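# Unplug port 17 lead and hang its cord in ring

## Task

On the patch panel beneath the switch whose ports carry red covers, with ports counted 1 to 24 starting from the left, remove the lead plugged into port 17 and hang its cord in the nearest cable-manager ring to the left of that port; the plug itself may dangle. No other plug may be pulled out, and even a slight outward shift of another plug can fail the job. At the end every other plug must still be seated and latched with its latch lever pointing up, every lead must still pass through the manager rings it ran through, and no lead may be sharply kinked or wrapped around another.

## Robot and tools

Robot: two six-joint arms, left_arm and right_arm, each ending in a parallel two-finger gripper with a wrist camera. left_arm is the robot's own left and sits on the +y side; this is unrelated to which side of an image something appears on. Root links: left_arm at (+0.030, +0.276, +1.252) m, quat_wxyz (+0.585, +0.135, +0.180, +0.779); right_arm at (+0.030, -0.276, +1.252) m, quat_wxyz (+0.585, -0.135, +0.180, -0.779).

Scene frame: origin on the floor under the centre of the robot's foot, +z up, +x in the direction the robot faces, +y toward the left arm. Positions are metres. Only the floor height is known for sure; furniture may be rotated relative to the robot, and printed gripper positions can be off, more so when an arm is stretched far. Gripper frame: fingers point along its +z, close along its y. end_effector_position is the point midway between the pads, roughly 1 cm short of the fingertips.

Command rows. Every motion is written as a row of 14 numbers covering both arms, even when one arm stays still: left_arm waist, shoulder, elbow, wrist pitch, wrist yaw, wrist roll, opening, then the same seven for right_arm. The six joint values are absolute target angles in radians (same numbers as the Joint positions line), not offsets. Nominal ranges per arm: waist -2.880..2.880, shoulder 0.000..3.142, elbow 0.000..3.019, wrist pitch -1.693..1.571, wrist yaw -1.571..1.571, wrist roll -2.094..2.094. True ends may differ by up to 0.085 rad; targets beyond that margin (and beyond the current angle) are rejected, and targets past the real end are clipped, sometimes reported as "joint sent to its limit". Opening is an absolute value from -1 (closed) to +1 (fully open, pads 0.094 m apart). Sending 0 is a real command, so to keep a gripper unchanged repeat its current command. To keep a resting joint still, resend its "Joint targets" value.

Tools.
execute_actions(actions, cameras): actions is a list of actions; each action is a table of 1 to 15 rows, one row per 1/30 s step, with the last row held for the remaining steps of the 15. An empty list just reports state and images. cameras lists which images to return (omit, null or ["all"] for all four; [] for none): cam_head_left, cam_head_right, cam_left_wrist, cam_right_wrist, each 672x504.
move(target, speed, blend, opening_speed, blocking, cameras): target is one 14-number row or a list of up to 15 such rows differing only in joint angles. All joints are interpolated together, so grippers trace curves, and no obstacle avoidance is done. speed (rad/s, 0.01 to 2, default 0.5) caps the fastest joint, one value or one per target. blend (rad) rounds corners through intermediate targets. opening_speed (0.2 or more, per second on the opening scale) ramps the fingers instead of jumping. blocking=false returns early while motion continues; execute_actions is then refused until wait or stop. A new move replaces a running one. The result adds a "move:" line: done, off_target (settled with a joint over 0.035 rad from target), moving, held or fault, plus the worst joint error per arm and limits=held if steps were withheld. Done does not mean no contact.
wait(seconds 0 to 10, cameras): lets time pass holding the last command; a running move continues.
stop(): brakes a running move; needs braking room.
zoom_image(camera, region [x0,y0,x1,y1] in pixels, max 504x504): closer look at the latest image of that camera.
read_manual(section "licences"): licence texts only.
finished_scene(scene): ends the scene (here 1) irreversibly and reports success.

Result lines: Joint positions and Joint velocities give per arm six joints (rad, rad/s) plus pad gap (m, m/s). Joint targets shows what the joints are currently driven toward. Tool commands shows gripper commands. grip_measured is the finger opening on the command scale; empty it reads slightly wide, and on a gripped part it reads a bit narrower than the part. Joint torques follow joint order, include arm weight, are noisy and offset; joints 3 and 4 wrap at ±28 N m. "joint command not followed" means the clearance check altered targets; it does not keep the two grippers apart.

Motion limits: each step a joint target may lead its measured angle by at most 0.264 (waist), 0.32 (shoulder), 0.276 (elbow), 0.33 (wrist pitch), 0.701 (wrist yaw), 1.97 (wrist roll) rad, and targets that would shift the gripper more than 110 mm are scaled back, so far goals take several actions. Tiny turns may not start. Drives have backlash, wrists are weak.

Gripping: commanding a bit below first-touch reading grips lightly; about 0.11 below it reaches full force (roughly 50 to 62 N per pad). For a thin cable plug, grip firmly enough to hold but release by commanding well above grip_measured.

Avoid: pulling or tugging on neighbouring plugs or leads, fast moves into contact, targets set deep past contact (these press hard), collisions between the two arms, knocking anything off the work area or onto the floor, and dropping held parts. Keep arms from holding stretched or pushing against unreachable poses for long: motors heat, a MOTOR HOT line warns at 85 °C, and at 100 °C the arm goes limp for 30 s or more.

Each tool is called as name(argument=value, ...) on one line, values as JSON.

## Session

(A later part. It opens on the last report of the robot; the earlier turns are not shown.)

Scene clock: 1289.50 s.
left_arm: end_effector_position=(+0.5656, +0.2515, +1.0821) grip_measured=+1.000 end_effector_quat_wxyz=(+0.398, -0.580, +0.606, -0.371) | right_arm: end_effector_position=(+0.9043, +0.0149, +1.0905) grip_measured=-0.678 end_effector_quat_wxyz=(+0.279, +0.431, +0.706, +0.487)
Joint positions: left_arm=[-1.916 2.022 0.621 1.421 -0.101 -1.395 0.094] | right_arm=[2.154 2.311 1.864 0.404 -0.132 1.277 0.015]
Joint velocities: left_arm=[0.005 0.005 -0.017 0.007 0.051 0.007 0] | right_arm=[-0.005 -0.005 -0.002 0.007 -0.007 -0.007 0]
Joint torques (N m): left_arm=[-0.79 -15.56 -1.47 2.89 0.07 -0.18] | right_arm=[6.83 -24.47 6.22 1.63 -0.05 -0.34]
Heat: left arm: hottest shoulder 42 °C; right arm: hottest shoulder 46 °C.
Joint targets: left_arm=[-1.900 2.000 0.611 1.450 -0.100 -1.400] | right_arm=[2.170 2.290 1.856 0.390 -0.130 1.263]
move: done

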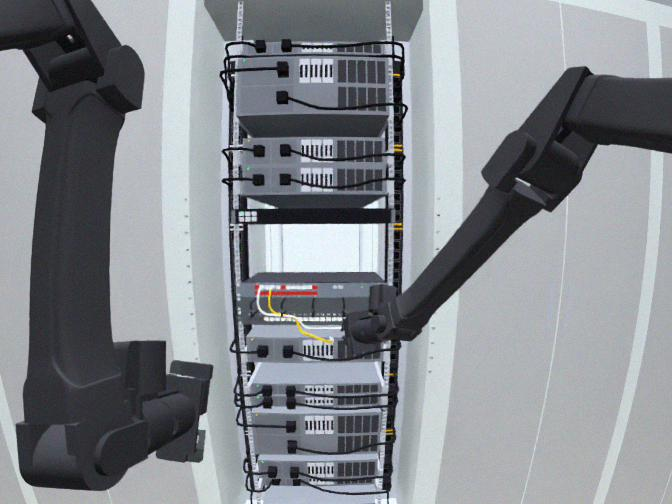

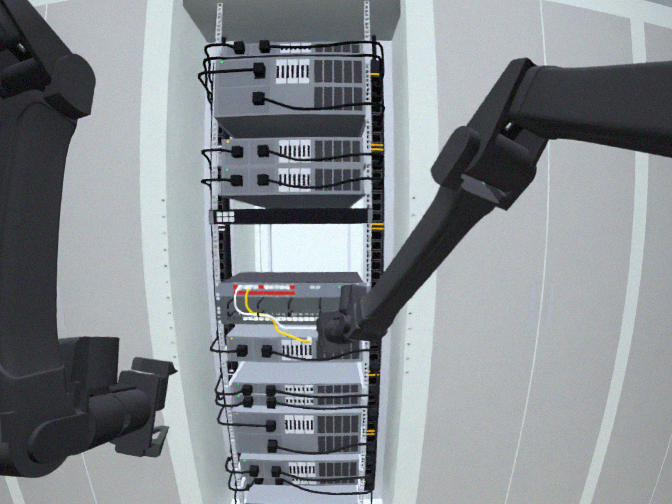

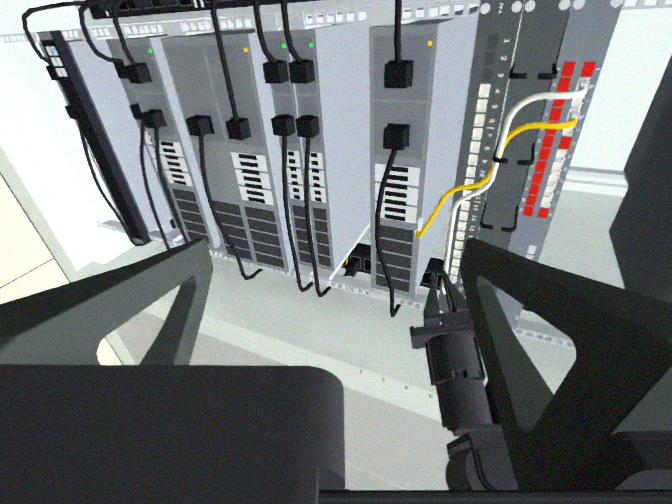

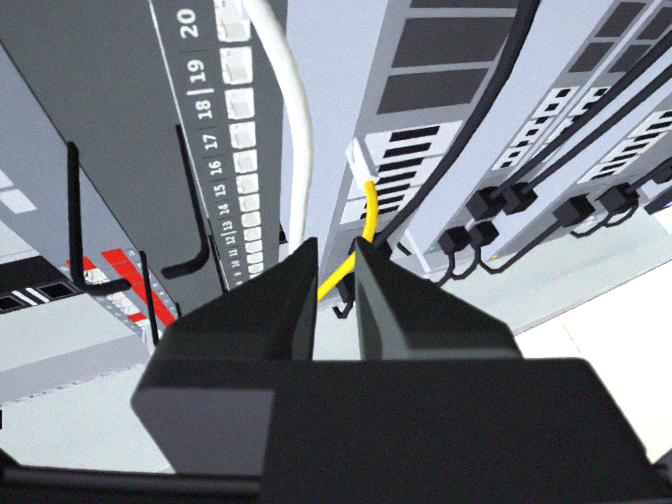

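move(target=[[-1.9,2.0,0.611,1.45,-0.1,-1.4,1,2.14,2.20,1.66,0.5,-0.14,1.29,-0.5],[-1.9,2.0,0.611,1.45,-0.1,-1.4,1,2.10,2.60,1.86,1.39,-0.336,1.42,-0.5],[-1.9,2.0,0.611,1.45,-0.1,-1.4,1,2.09,2.935,2.473,1.15,-0.373,1.466,-0.5]], speed=0.35)

zoom_image(camera="cam_head_left", region=[240, 270, 400, 380])

Scene clock: 1436.50 s.
left_arm: end_effector_position=(+0.5656, +0.2515, +1.0821) grip_measured=+1.000 end_effector_quat_wxyz=(+0.398, -0.580, +0.606, -0.371) | right_arm: end_effector_position=(+0.8874, +0.0251, +1.0265) grip_measured=-0.502 end_effector_quat_wxyz=(+0.408, +0.287, +0.499, +0.709)
Joint positions: left_arm=[-1.916 2.022 0.621 1.421 -0.101 -1.395 0.094] | right_arm=[2.109 2.908 2.426 1.165 -0.37 1.452 0.023]
Joint velocities: left_arm=[0.024 -0.005 -0.002 -0.012 0.022 -0.037 0] | right_arm=[-0.005 0.005 -0.007 -0.002 0.022 -0.022 0]
Joint torques (N m): left_arm=[-1.03 -15.38 -1.4 2.78 0.1 -0.16] | right_arm=[3.84 -20.19 9.68 1.42 -0.23 0.02]
Heat: left arm: hottest shoulder 42 °C; right arm: hottest shoulder 45 °C.
Joint targets: left_arm=[-1.900 2.000 0.611 1.450 -0.100 -1.400] | right_arm=[2.090 2.935 2.473 1.151 -0.373 1.467]
move: off_target (right_arm); right_arm: the elbow is farthest, 0.047 rad from its target

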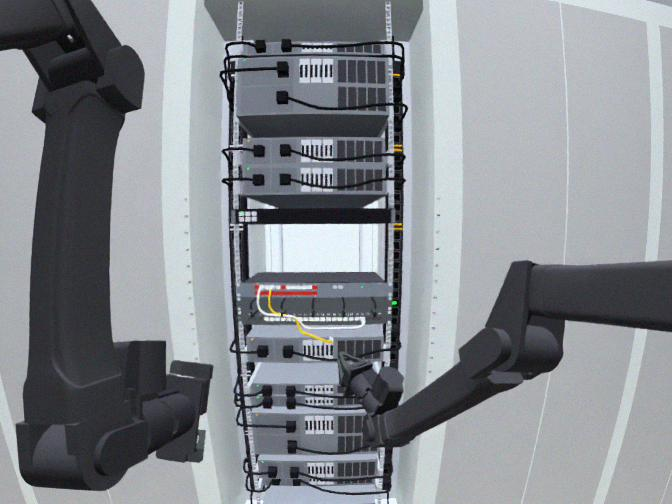

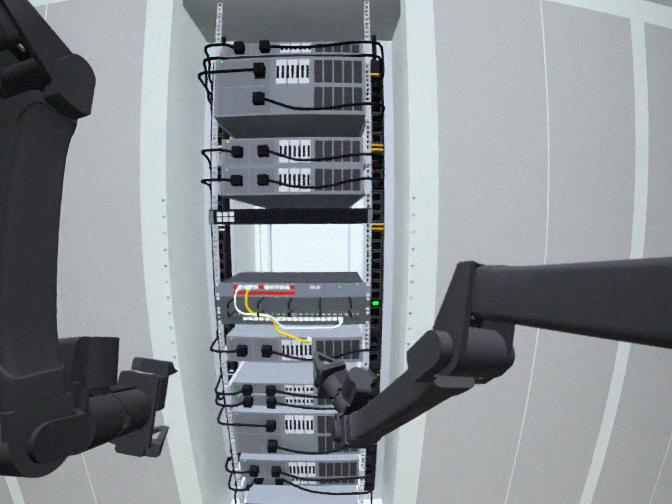

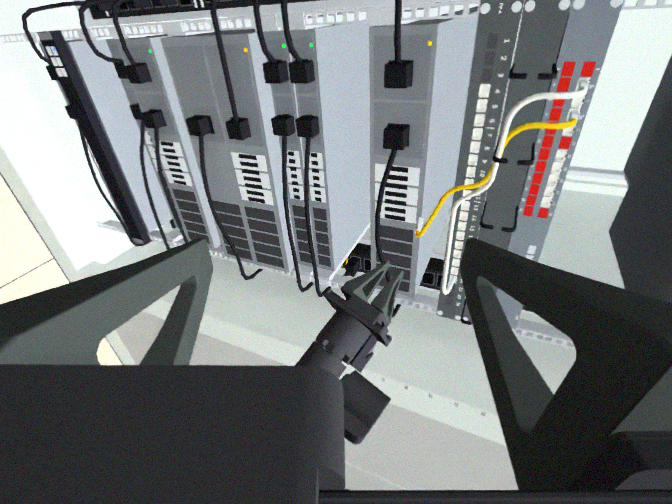

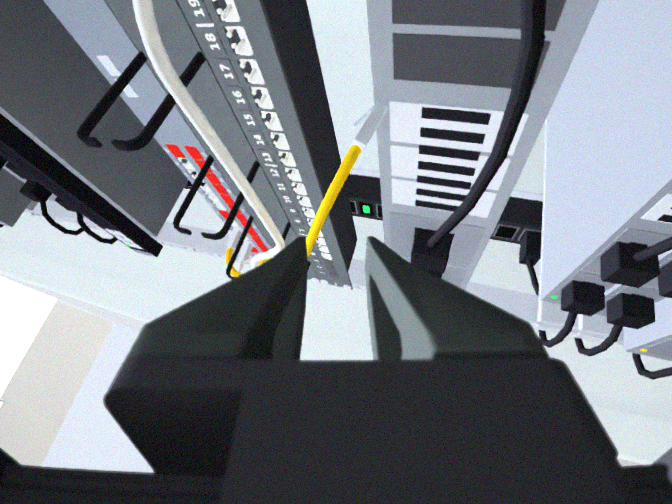

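Scaled by 3.150 from the camera's 672x504 image, which has a finer 960x720 frame.

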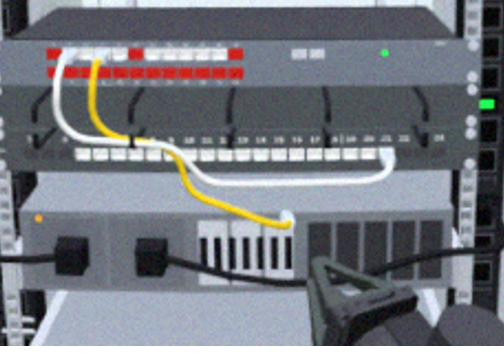

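move(target=[-1.9,2.0,0.611,1.45,-0.1,-1.4,1,2.13,2.475,1.955,0.70,-0.263,1.30,-0.5], speed=0.3)

zoom_image(camera="cam_right_wrist", region=[218, 50, 458, 290])

Scene clock: 1480.87 s.
left_arm: end_effector_position=(+0.5656, +0.2515, +1.0821) grip_measured=+1.000 end_effector_quat_wxyz=(+0.398, -0.580, +0.606, -0.371) | right_arm: end_effector_position=(+0.9076, +0.0085, +1.0520) grip_measured=-0.502 end_effector_quat_wxyz=(+0.321, +0.385, +0.649, +0.572)
Joint positions: left_arm=[-1.916 2.022 0.621 1.421 -0.101 -1.395 0.094] | right_arm=[2.112 2.492 1.962 0.714 -0.266 1.315 0.023]
Joint velocities: left_arm=[0.005 -0.005 0.007 -0.007 -0.007 0.037 0] | right_arm=[0.005 -0.005 0.007 0.002 -0.051 -0.066 0]
Joint torques (N m): left_arm=[-0.56 -15.56 -1.43 2.85 0.11 -0.16] | right_arm=[5.89 -24.41 5.67 1.74 -0.07 -0.26]
Heat: left arm: hottest shoulder 42 °C; right arm: hottest shoulder 45 °C.
Joint targets: left_arm=[-1.900 2.000 0.611 1.450 -0.100 -1.400] | right_arm=[2.129 2.476 1.955 0.700 -0.263 1.300]
move: done

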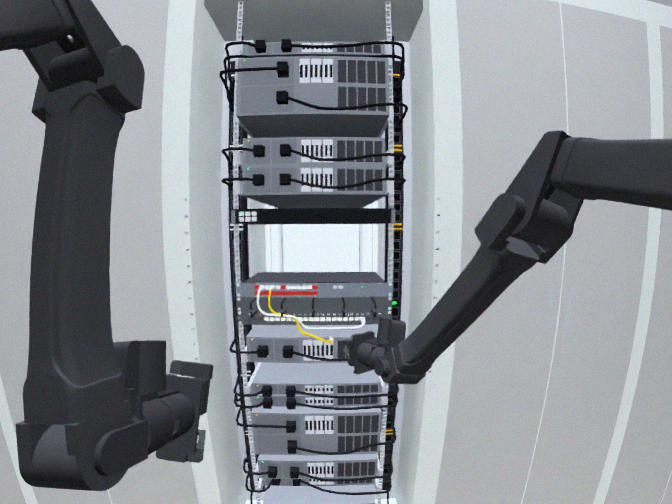

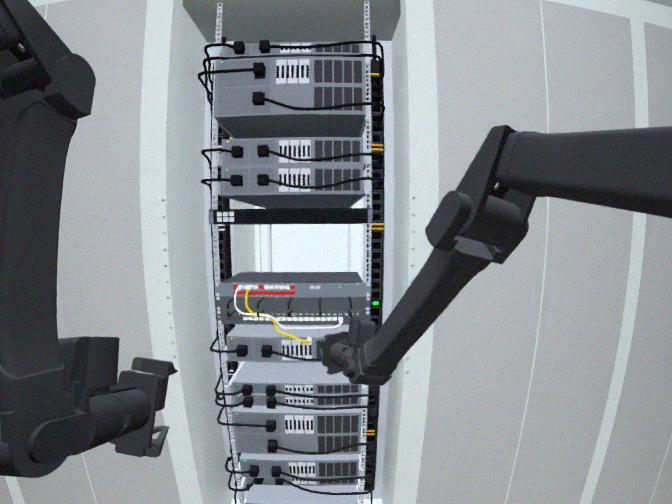

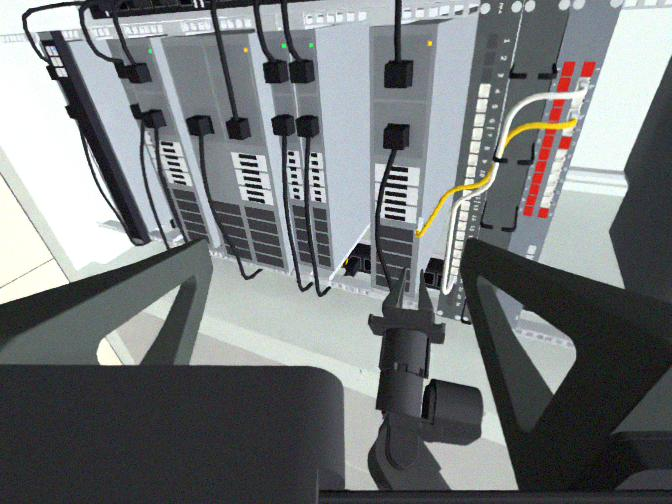

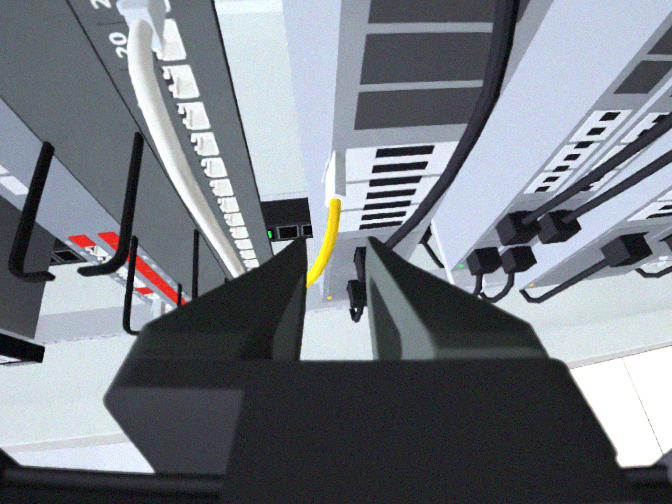

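Scaled by 2.100 from the camera's 672x504 image, which has a finer 960x720 frame.

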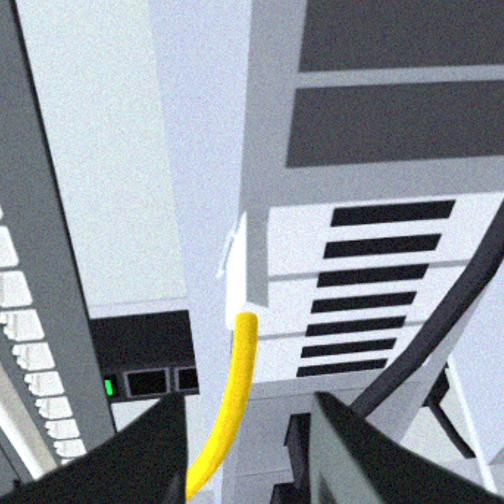

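move(target=[-1.9,2.0,0.611,1.45,-0.1,-1.4,1,2.15,2.691,2.383,0.478,-0.245,1.29,-0.6], speed=0.15)

zoom_image(camera="cam_right_wrist", region=[218, 50, 458, 290])

Scene clock: 1491.90 s.
left_arm: end_effector_position=(+0.5656, +0.2515, +1.0821) grip_measured=+1.000 end_effector_quat_wxyz=(+0.398, -0.580, +0.606, -0.371) | right_arm: end_effector_position=(+0.9555, +0.0400, +1.0380) grip_measured=-0.598 end_effector_quat_wxyz=(+0.315, +0.385, +0.656, +0.567)
Joint positions: left_arm=[-1.916 2.022 0.621 1.421 -0.101 -1.395 0.094] | right_arm=[2.132 2.66 2.328 0.493 -0.249 1.305 0.019]
Joint velocities: left_arm=[-0.005 -0.015 0.002 -0.002 -0.051 -0.051 0] | right_arm=[-0.005 0.005 0.002 -0.017 -0.022 0.007 0]
Joint torques (N m): left_arm=[-0.73 -15.38 -1.33 2.88 0.11 -0.15] | right_arm=[7 -21.6 11.48 1.57 0 -0.27]
Heat: left arm: hottest shoulder 42 °C; right arm: hottest shoulder 46 °C.
Joint targets: left_arm=[-1.900 2.000 0.611 1.450 -0.100 -1.400] | right_arm=[2.150 2.691 2.383 0.478 -0.246 1.289]
move: off_target (right_arm); right_arm: the elbow is farthest, 0.055 rad from its target

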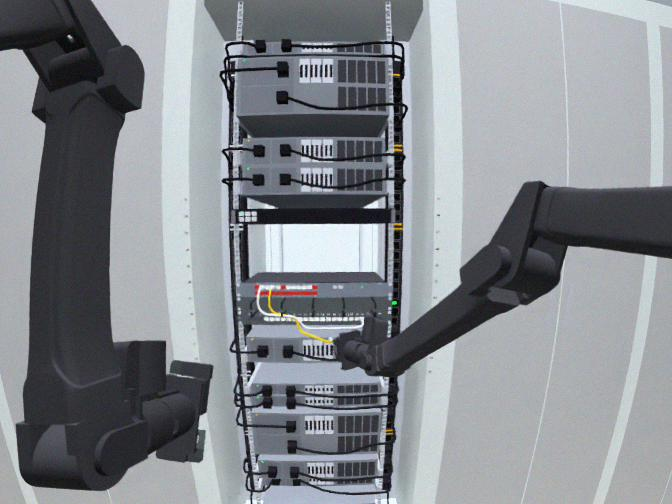

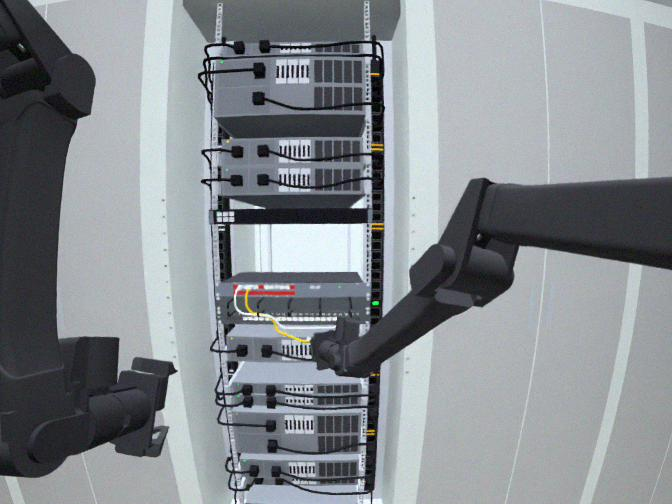

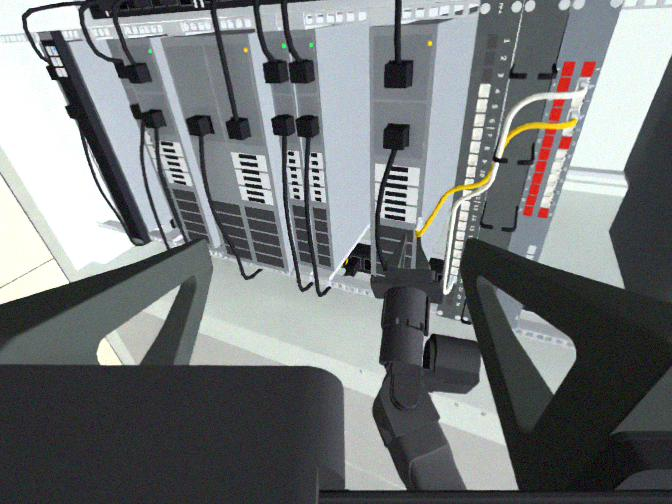

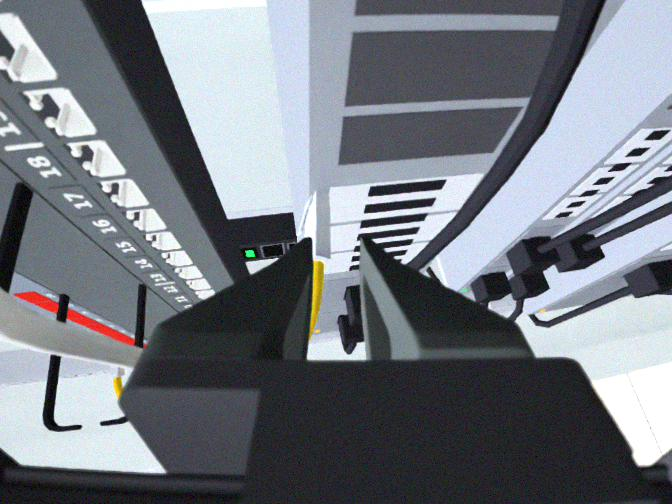

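Scaled by 2.100 from the camera's 672x504 image, which has a finer 960x720 frame.

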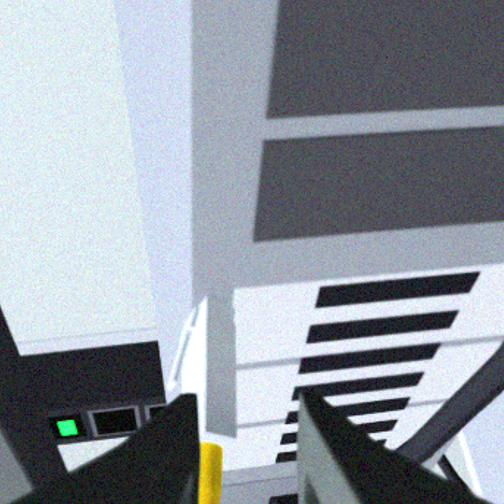

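move(target=[-1.9,2.0,0.611,1.45,-0.1,-1.4,1,2.16,2.715,2.456,0.44,-0.242,1.28,-0.6], speed=0.12)

zoom_image(camera="cam_right_wrist", region=[218, 50, 458, 290])

Scene clock: 1511.77 s.
left_arm: end_effector_position=(+0.5656, +0.2515, +1.0821) grip_measured=+1.000 end_effector_quat_wxyz=(+0.398, -0.580, +0.606, -0.371) | right_arm: end_effector_position=(+0.9650, +0.0515, +1.0495) grip_measured=-0.598 end_effector_quat_wxyz=(+0.320, +0.379, +0.655, +0.570)
Joint positions: left_arm=[-1.916 2.022 0.621 1.421 -0.101 -1.395 0.094] | right_arm=[2.144 2.683 2.401 0.455 -0.244 1.295 0.019]
Joint velocities: left_arm=[-0.015 -0.005 0.002 -0.012 -0.007 -0.051 0] | right_arm=[-0.005 0.005 0.012 -0.007 0.037 0.095 0.001]
Joint torques (N m): left_arm=[-0.67 -15.21 -1.42 2.92 0.08 -0.16] | right_arm=[6.24 -21.6 11.69 1.59 -0.05 -0.3]
Heat: left arm: hottest shoulder 42 °C; right arm: hottest shoulder 46 °C.
Joint targets: left_arm=[-1.900 2.000 0.611 1.450 -0.100 -1.400] | right_arm=[2.161 2.715 2.457 0.440 -0.241 1.280]
move: off_target (right_arm); right_arm: the elbow is farthest, 0.055 rad from its target

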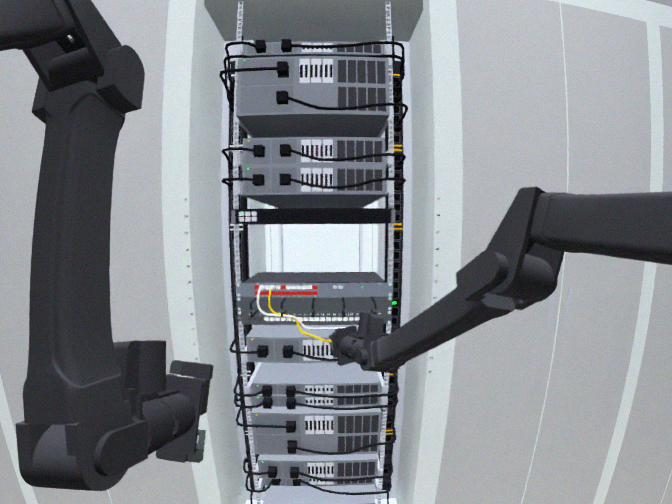

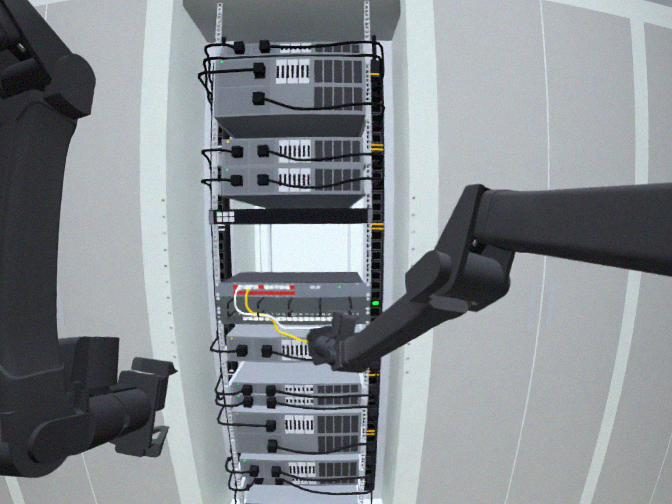

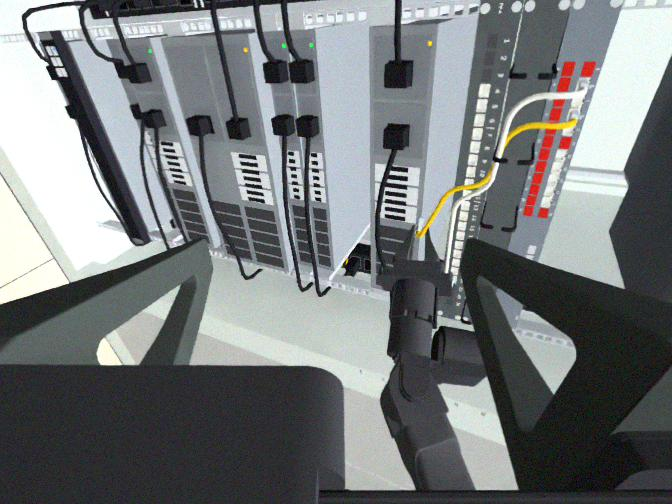

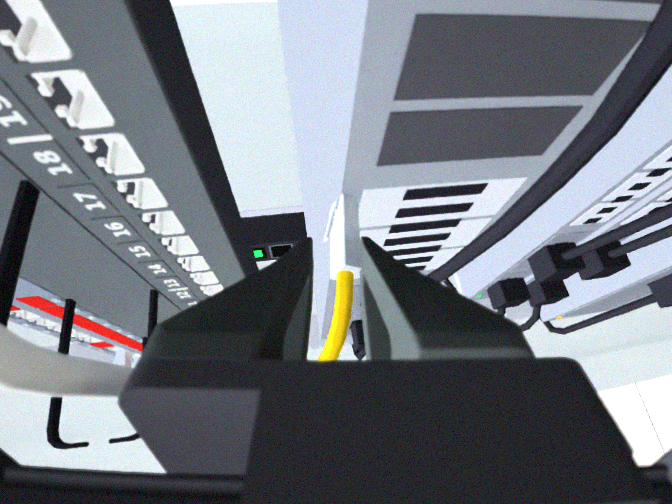

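Scaled by 2.100 from the camera's 672x504 image, which has a finer 960x720 frame.

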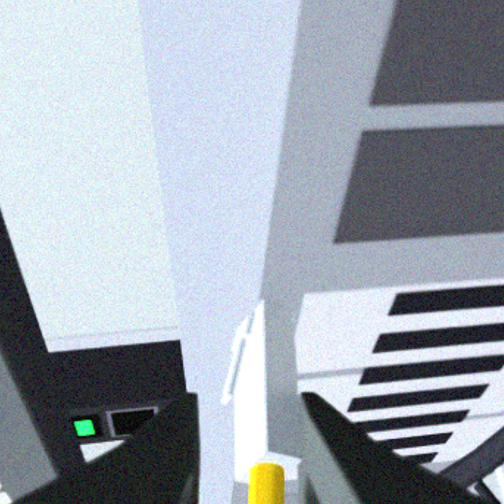

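move(target=[-1.9,2.0,0.611,1.45,-0.1,-1.4,1,2.16,2.715,2.456,0.44,-0.242,1.28,-0.95], opening_speed=0.5)

zoom_image(camera="cam_right_wrist", region=[218, 50, 458, 290])

Scene clock: 1517.87 s.
left_arm: end_effector_position=(+0.5656, +0.2515, +1.0821) grip_measured=+1.000 end_effector_quat_wxyz=(+0.398, -0.580, +0.606, -0.371) | right_arm: end_effector_position=(+0.9644, +0.0517, +1.0481) grip_measured=-0.873 end_effector_quat_wxyz=(+0.319, +0.379, +0.655, +0.570)
Joint positions: left_arm=[-1.916 2.022 0.621 1.421 -0.101 -1.395 0.094] | right_arm=[2.144 2.684 2.401 0.455 -0.244 1.295 0.006]
Joint velocities: left_arm=[0.005 -0.015 -0.007 -0.002 0.007 -0.007 0] | right_arm=[-0.005 -0.005 0.007 0.012 0.066 -0.051 0]
Joint torques (N m): left_arm=[-0.56 -15.56 -1.37 2.84 0.09 -0.13] | right_arm=[6.65 -22.77 11.6 1.63 -0.03 -0.33]
Heat: left arm: hottest shoulder 42 °C; right arm: hottest shoulder 46 °C.
Joint targets: left_arm=[-1.900 2.000 0.611 1.450 -0.100 -1.400] | right_arm=[2.159 2.714 2.456 0.440 -0.242 1.281]
move: off_target (right_arm); right_arm: the elbow is farthest, 0.055 rad from its target

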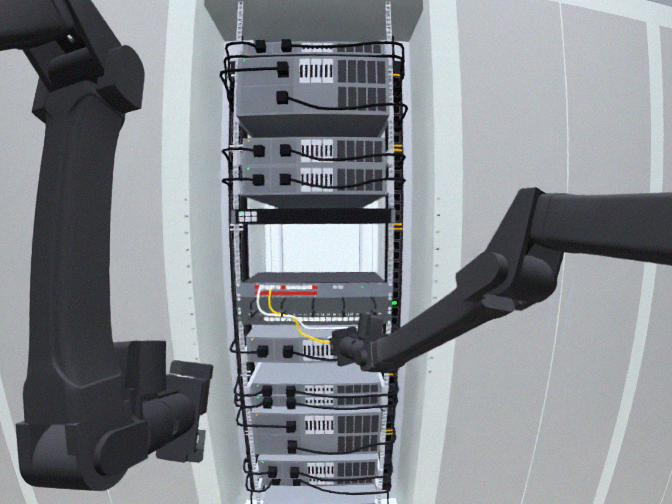

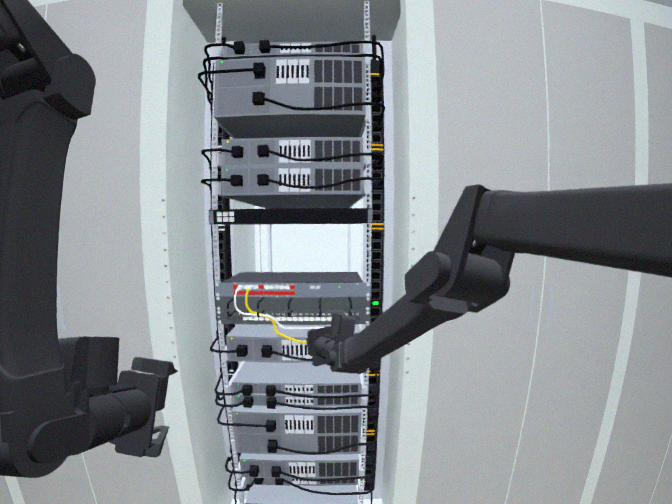

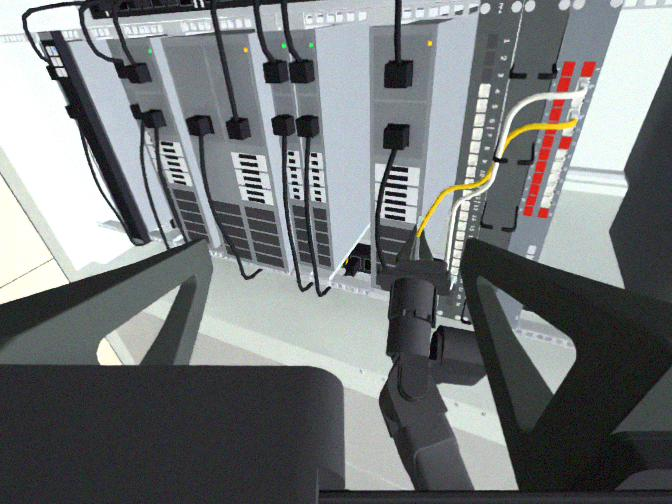

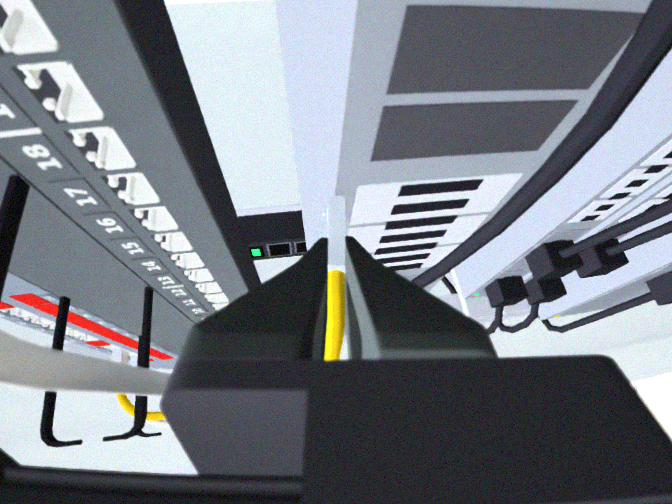

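Scaled by 2.100 from the camera's 672x504 image, which has a finer 960x720 frame.

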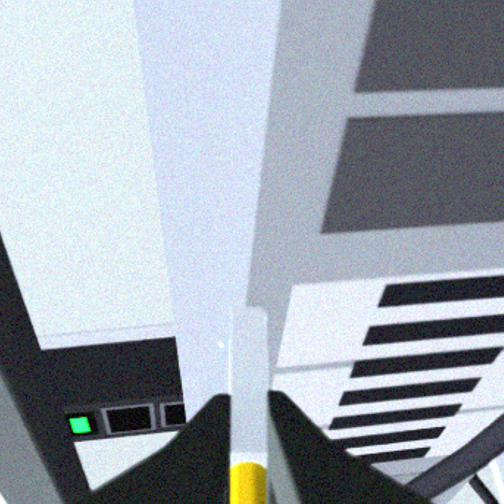

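move(target=[[-1.9,2.0,0.611,1.45,-0.1,-1.4,1,2.135,2.59,2.20,0.567,-0.251,1.29,-0.95],[-1.9,2.0,0.611,1.45,-0.1,-1.4,1,2.17,2.79,2.42,0.97,-0.22,1.37,-0.95]], speed=0.2)

zoom_image(camera="cam_right_wrist", region=[168, 0, 504, 336])

zoom_image(camera="cam_head_left", region=[265, 280, 400, 370])

zoom_image(camera="cam_left_wrist", region=[380, 120, 540, 320])

Scene clock: 1575.40 s.
left_arm: end_effector_position=(+0.5656, +0.2515, +1.0821) grip_measured=+1.000 end_effector_quat_wxyz=(+0.398, -0.580, +0.606, -0.371) | right_arm: end_effector_position=(+0.9369, +0.0396, +1.0773) grip_measured=-0.876 end_effector_quat_wxyz=(+0.423, +0.337, +0.532, +0.652)
Joint positions: left_arm=[-1.916 2.022 0.621 1.421 -0.101 -1.395 0.094] | right_arm=[2.151 2.762 2.367 0.947 -0.221 1.354 0.006]
Joint velocities: left_arm=[-0.015 0.005 0.002 -0.007 0.007 0.037 0] | right_arm=[0.005 -0.005 -0.022 0.002 -0.037 0.007 0]
Joint torques (N m): left_arm=[-0.79 -15.38 -1.33 3 0.07 -0.15] | right_arm=[6.89 -21.42 10.61 3.32 -0.03 0.07]
Heat: left arm: hottest shoulder 42 °C; right arm: hottest elbow 49 °C.
Joint targets: left_arm=[-1.900 2.000 0.611 1.450 -0.100 -1.400] | right_arm=[2.171 2.790 2.419 0.970 -0.219 1.369]
move: off_target (right_arm); right_arm: the elbow is farthest, 0.053 rad from its target

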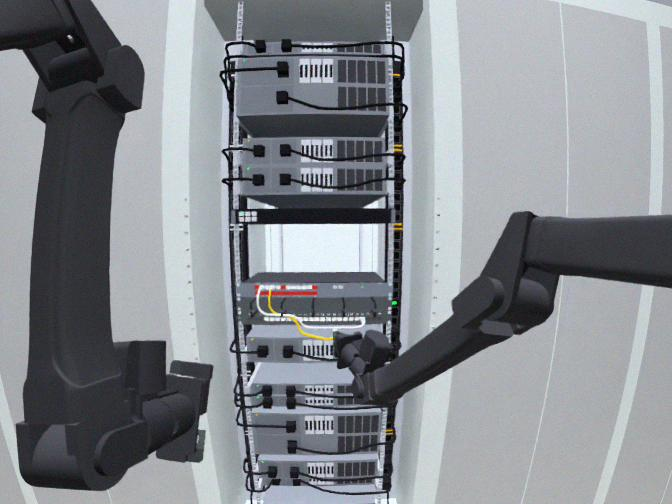

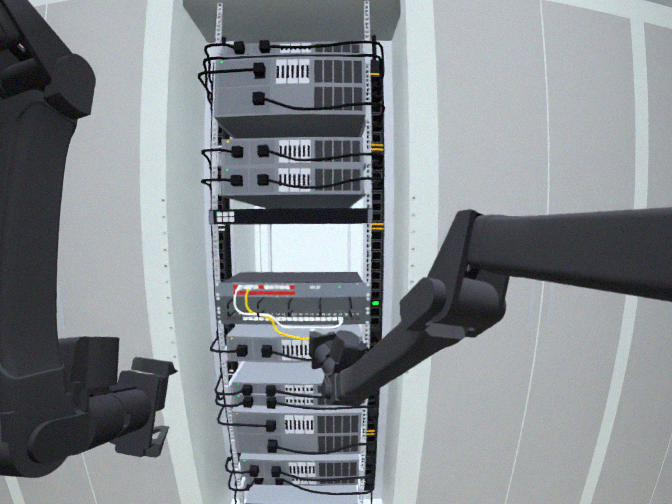

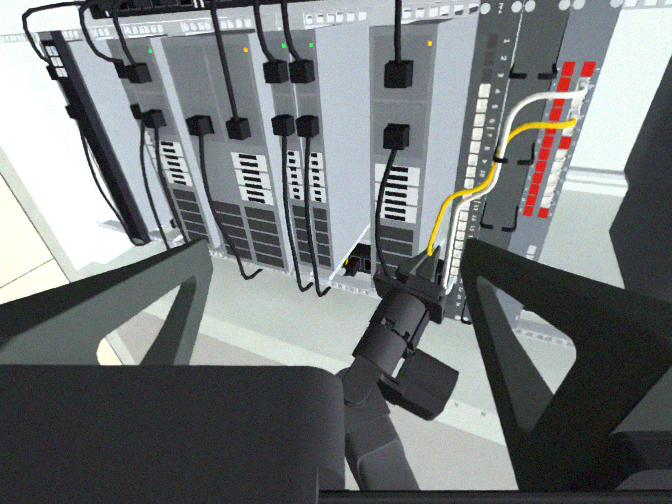

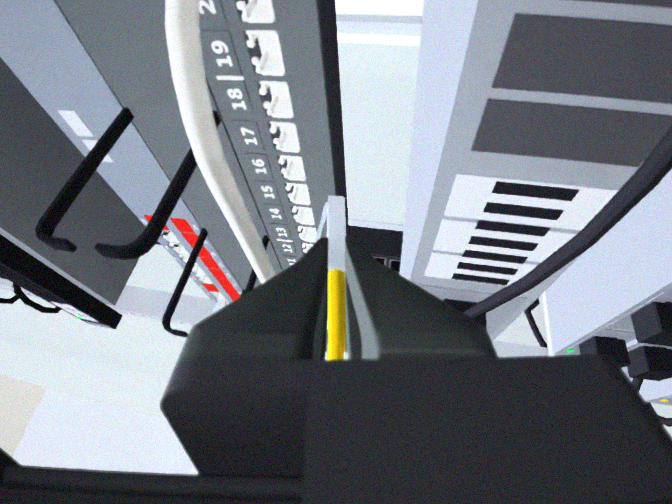

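Scaled by 1.500 from the camera's 672x504 image, which has a finer 960x720 frame.

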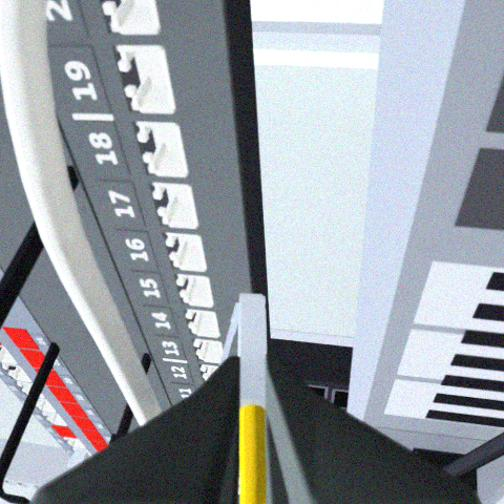

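Scaled by 3.733 from the camera's 672x504 image, which has a finer 960x720 frame.

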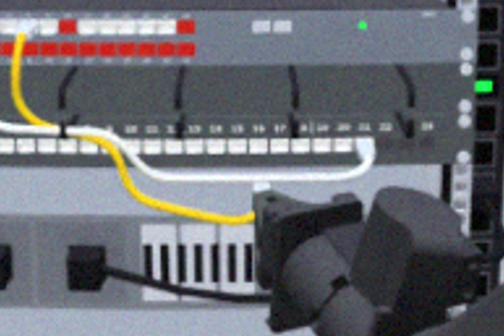

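Scaled by 2.520 from the camera's 672x504 image, which has a finer 960x720 frame.

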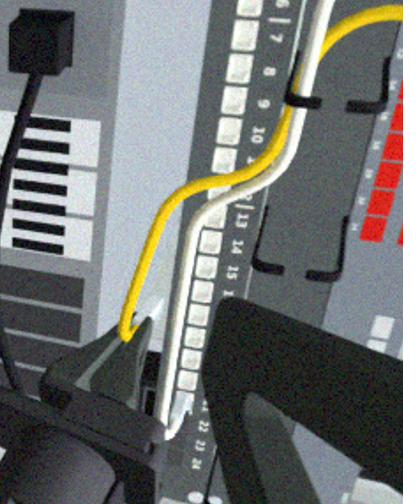

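move(target=[-1.9,2.0,0.611,1.45,-0.1,-1.4,1,2.178,2.80,2.435,1.13,-0.236,1.40,-0.95], speed=0.15)

zoom_image(camera="cam_right_wrist", region=[168, 0, 504, 336])

zoom_image(camera="cam_head_left", region=[265, 280, 400, 370])

zoom_image(camera="cam_left_wrist", region=[380, 120, 540, 320])

Scene clock: 1604.30 s.
left_arm: end_effector_position=(+0.5656, +0.2515, +1.0821) grip_measured=+1.000 end_effector_quat_wxyz=(+0.398, -0.580, +0.606, -0.371) | right_arm: end_effector_position=(+0.9277, +0.0328, +1.1080) grip_measured=-0.876 end_effector_quat_wxyz=(+0.453, +0.310, +0.478, +0.686)
Joint positions: left_arm=[-1.916 2.022 0.621 1.421 -0.101 -1.395 0.094] | right_arm=[2.152 2.775 2.378 1.102 -0.232 1.384 0.006]
Joint velocities: left_arm=[-0.005 -0.005 0.002 0.022 0.007 -0.007 0] | right_arm=[0.005 -0.015 0.007 -0.017 0.081 -0.051 0]
Joint torques (N m): left_arm=[-0.73 -15.44 -1.46 2.88 0.09 -0.14] | right_arm=[6.71 -21.48 10.85 3.4 -0.34 0]
Heat: left arm: hottest shoulder 42 °C; right arm: hottest elbow 51 °C.
Joint targets: left_arm=[-1.900 2.000 0.611 1.450 -0.100 -1.400] | right_arm=[2.177 2.800 2.435 1.129 -0.237 1.401]
move: off_target (right_arm); right_arm: the elbow is farthest, 0.057 rad from its target

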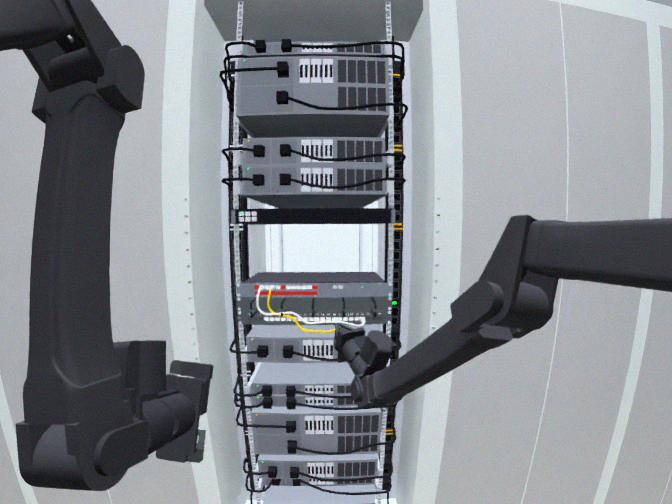

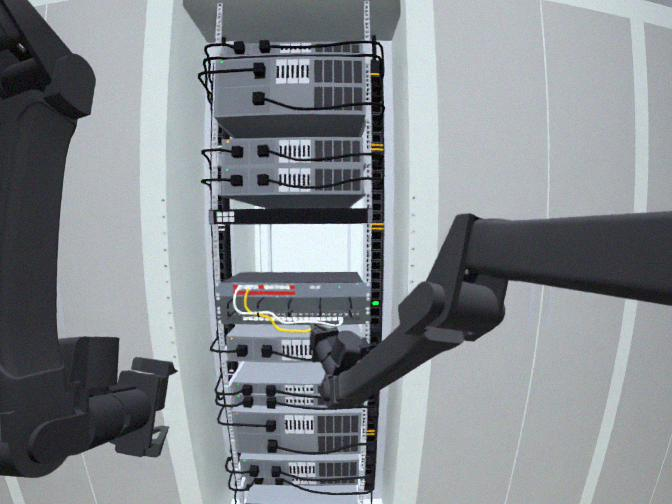

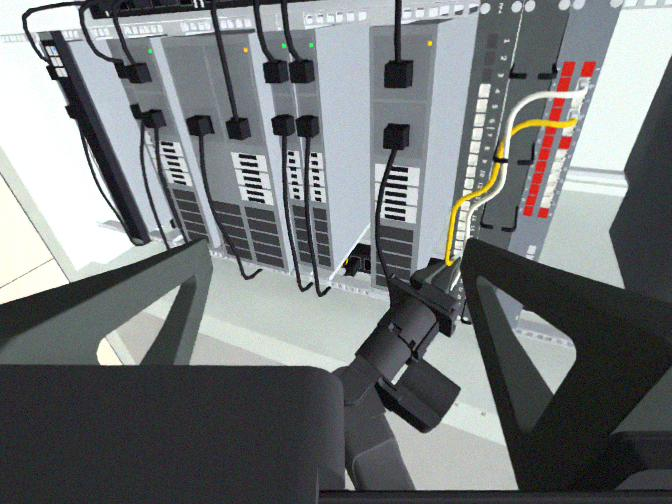

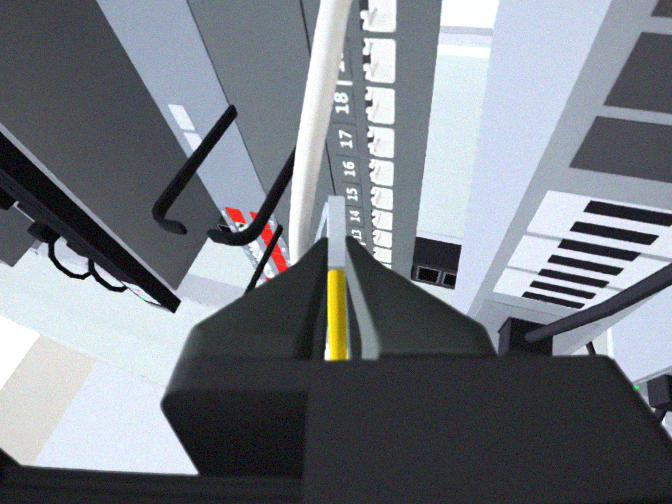

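Scaled by 1.500 from the camera's 672x504 image, which has a finer 960x720 frame.

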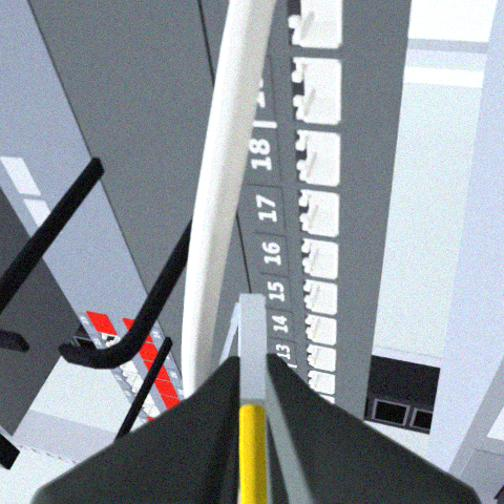

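Scaled by 3.733 from the camera's 672x504 image, which has a finer 960x720 frame.

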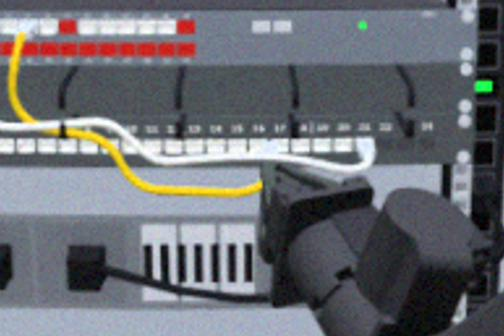

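Scaled by 2.520 from the camera's 672x504 image, which has a finer 960x720 frame.

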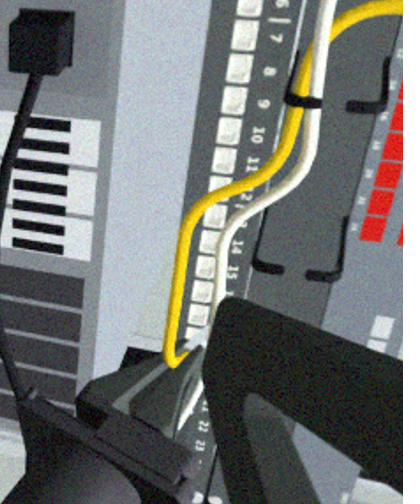

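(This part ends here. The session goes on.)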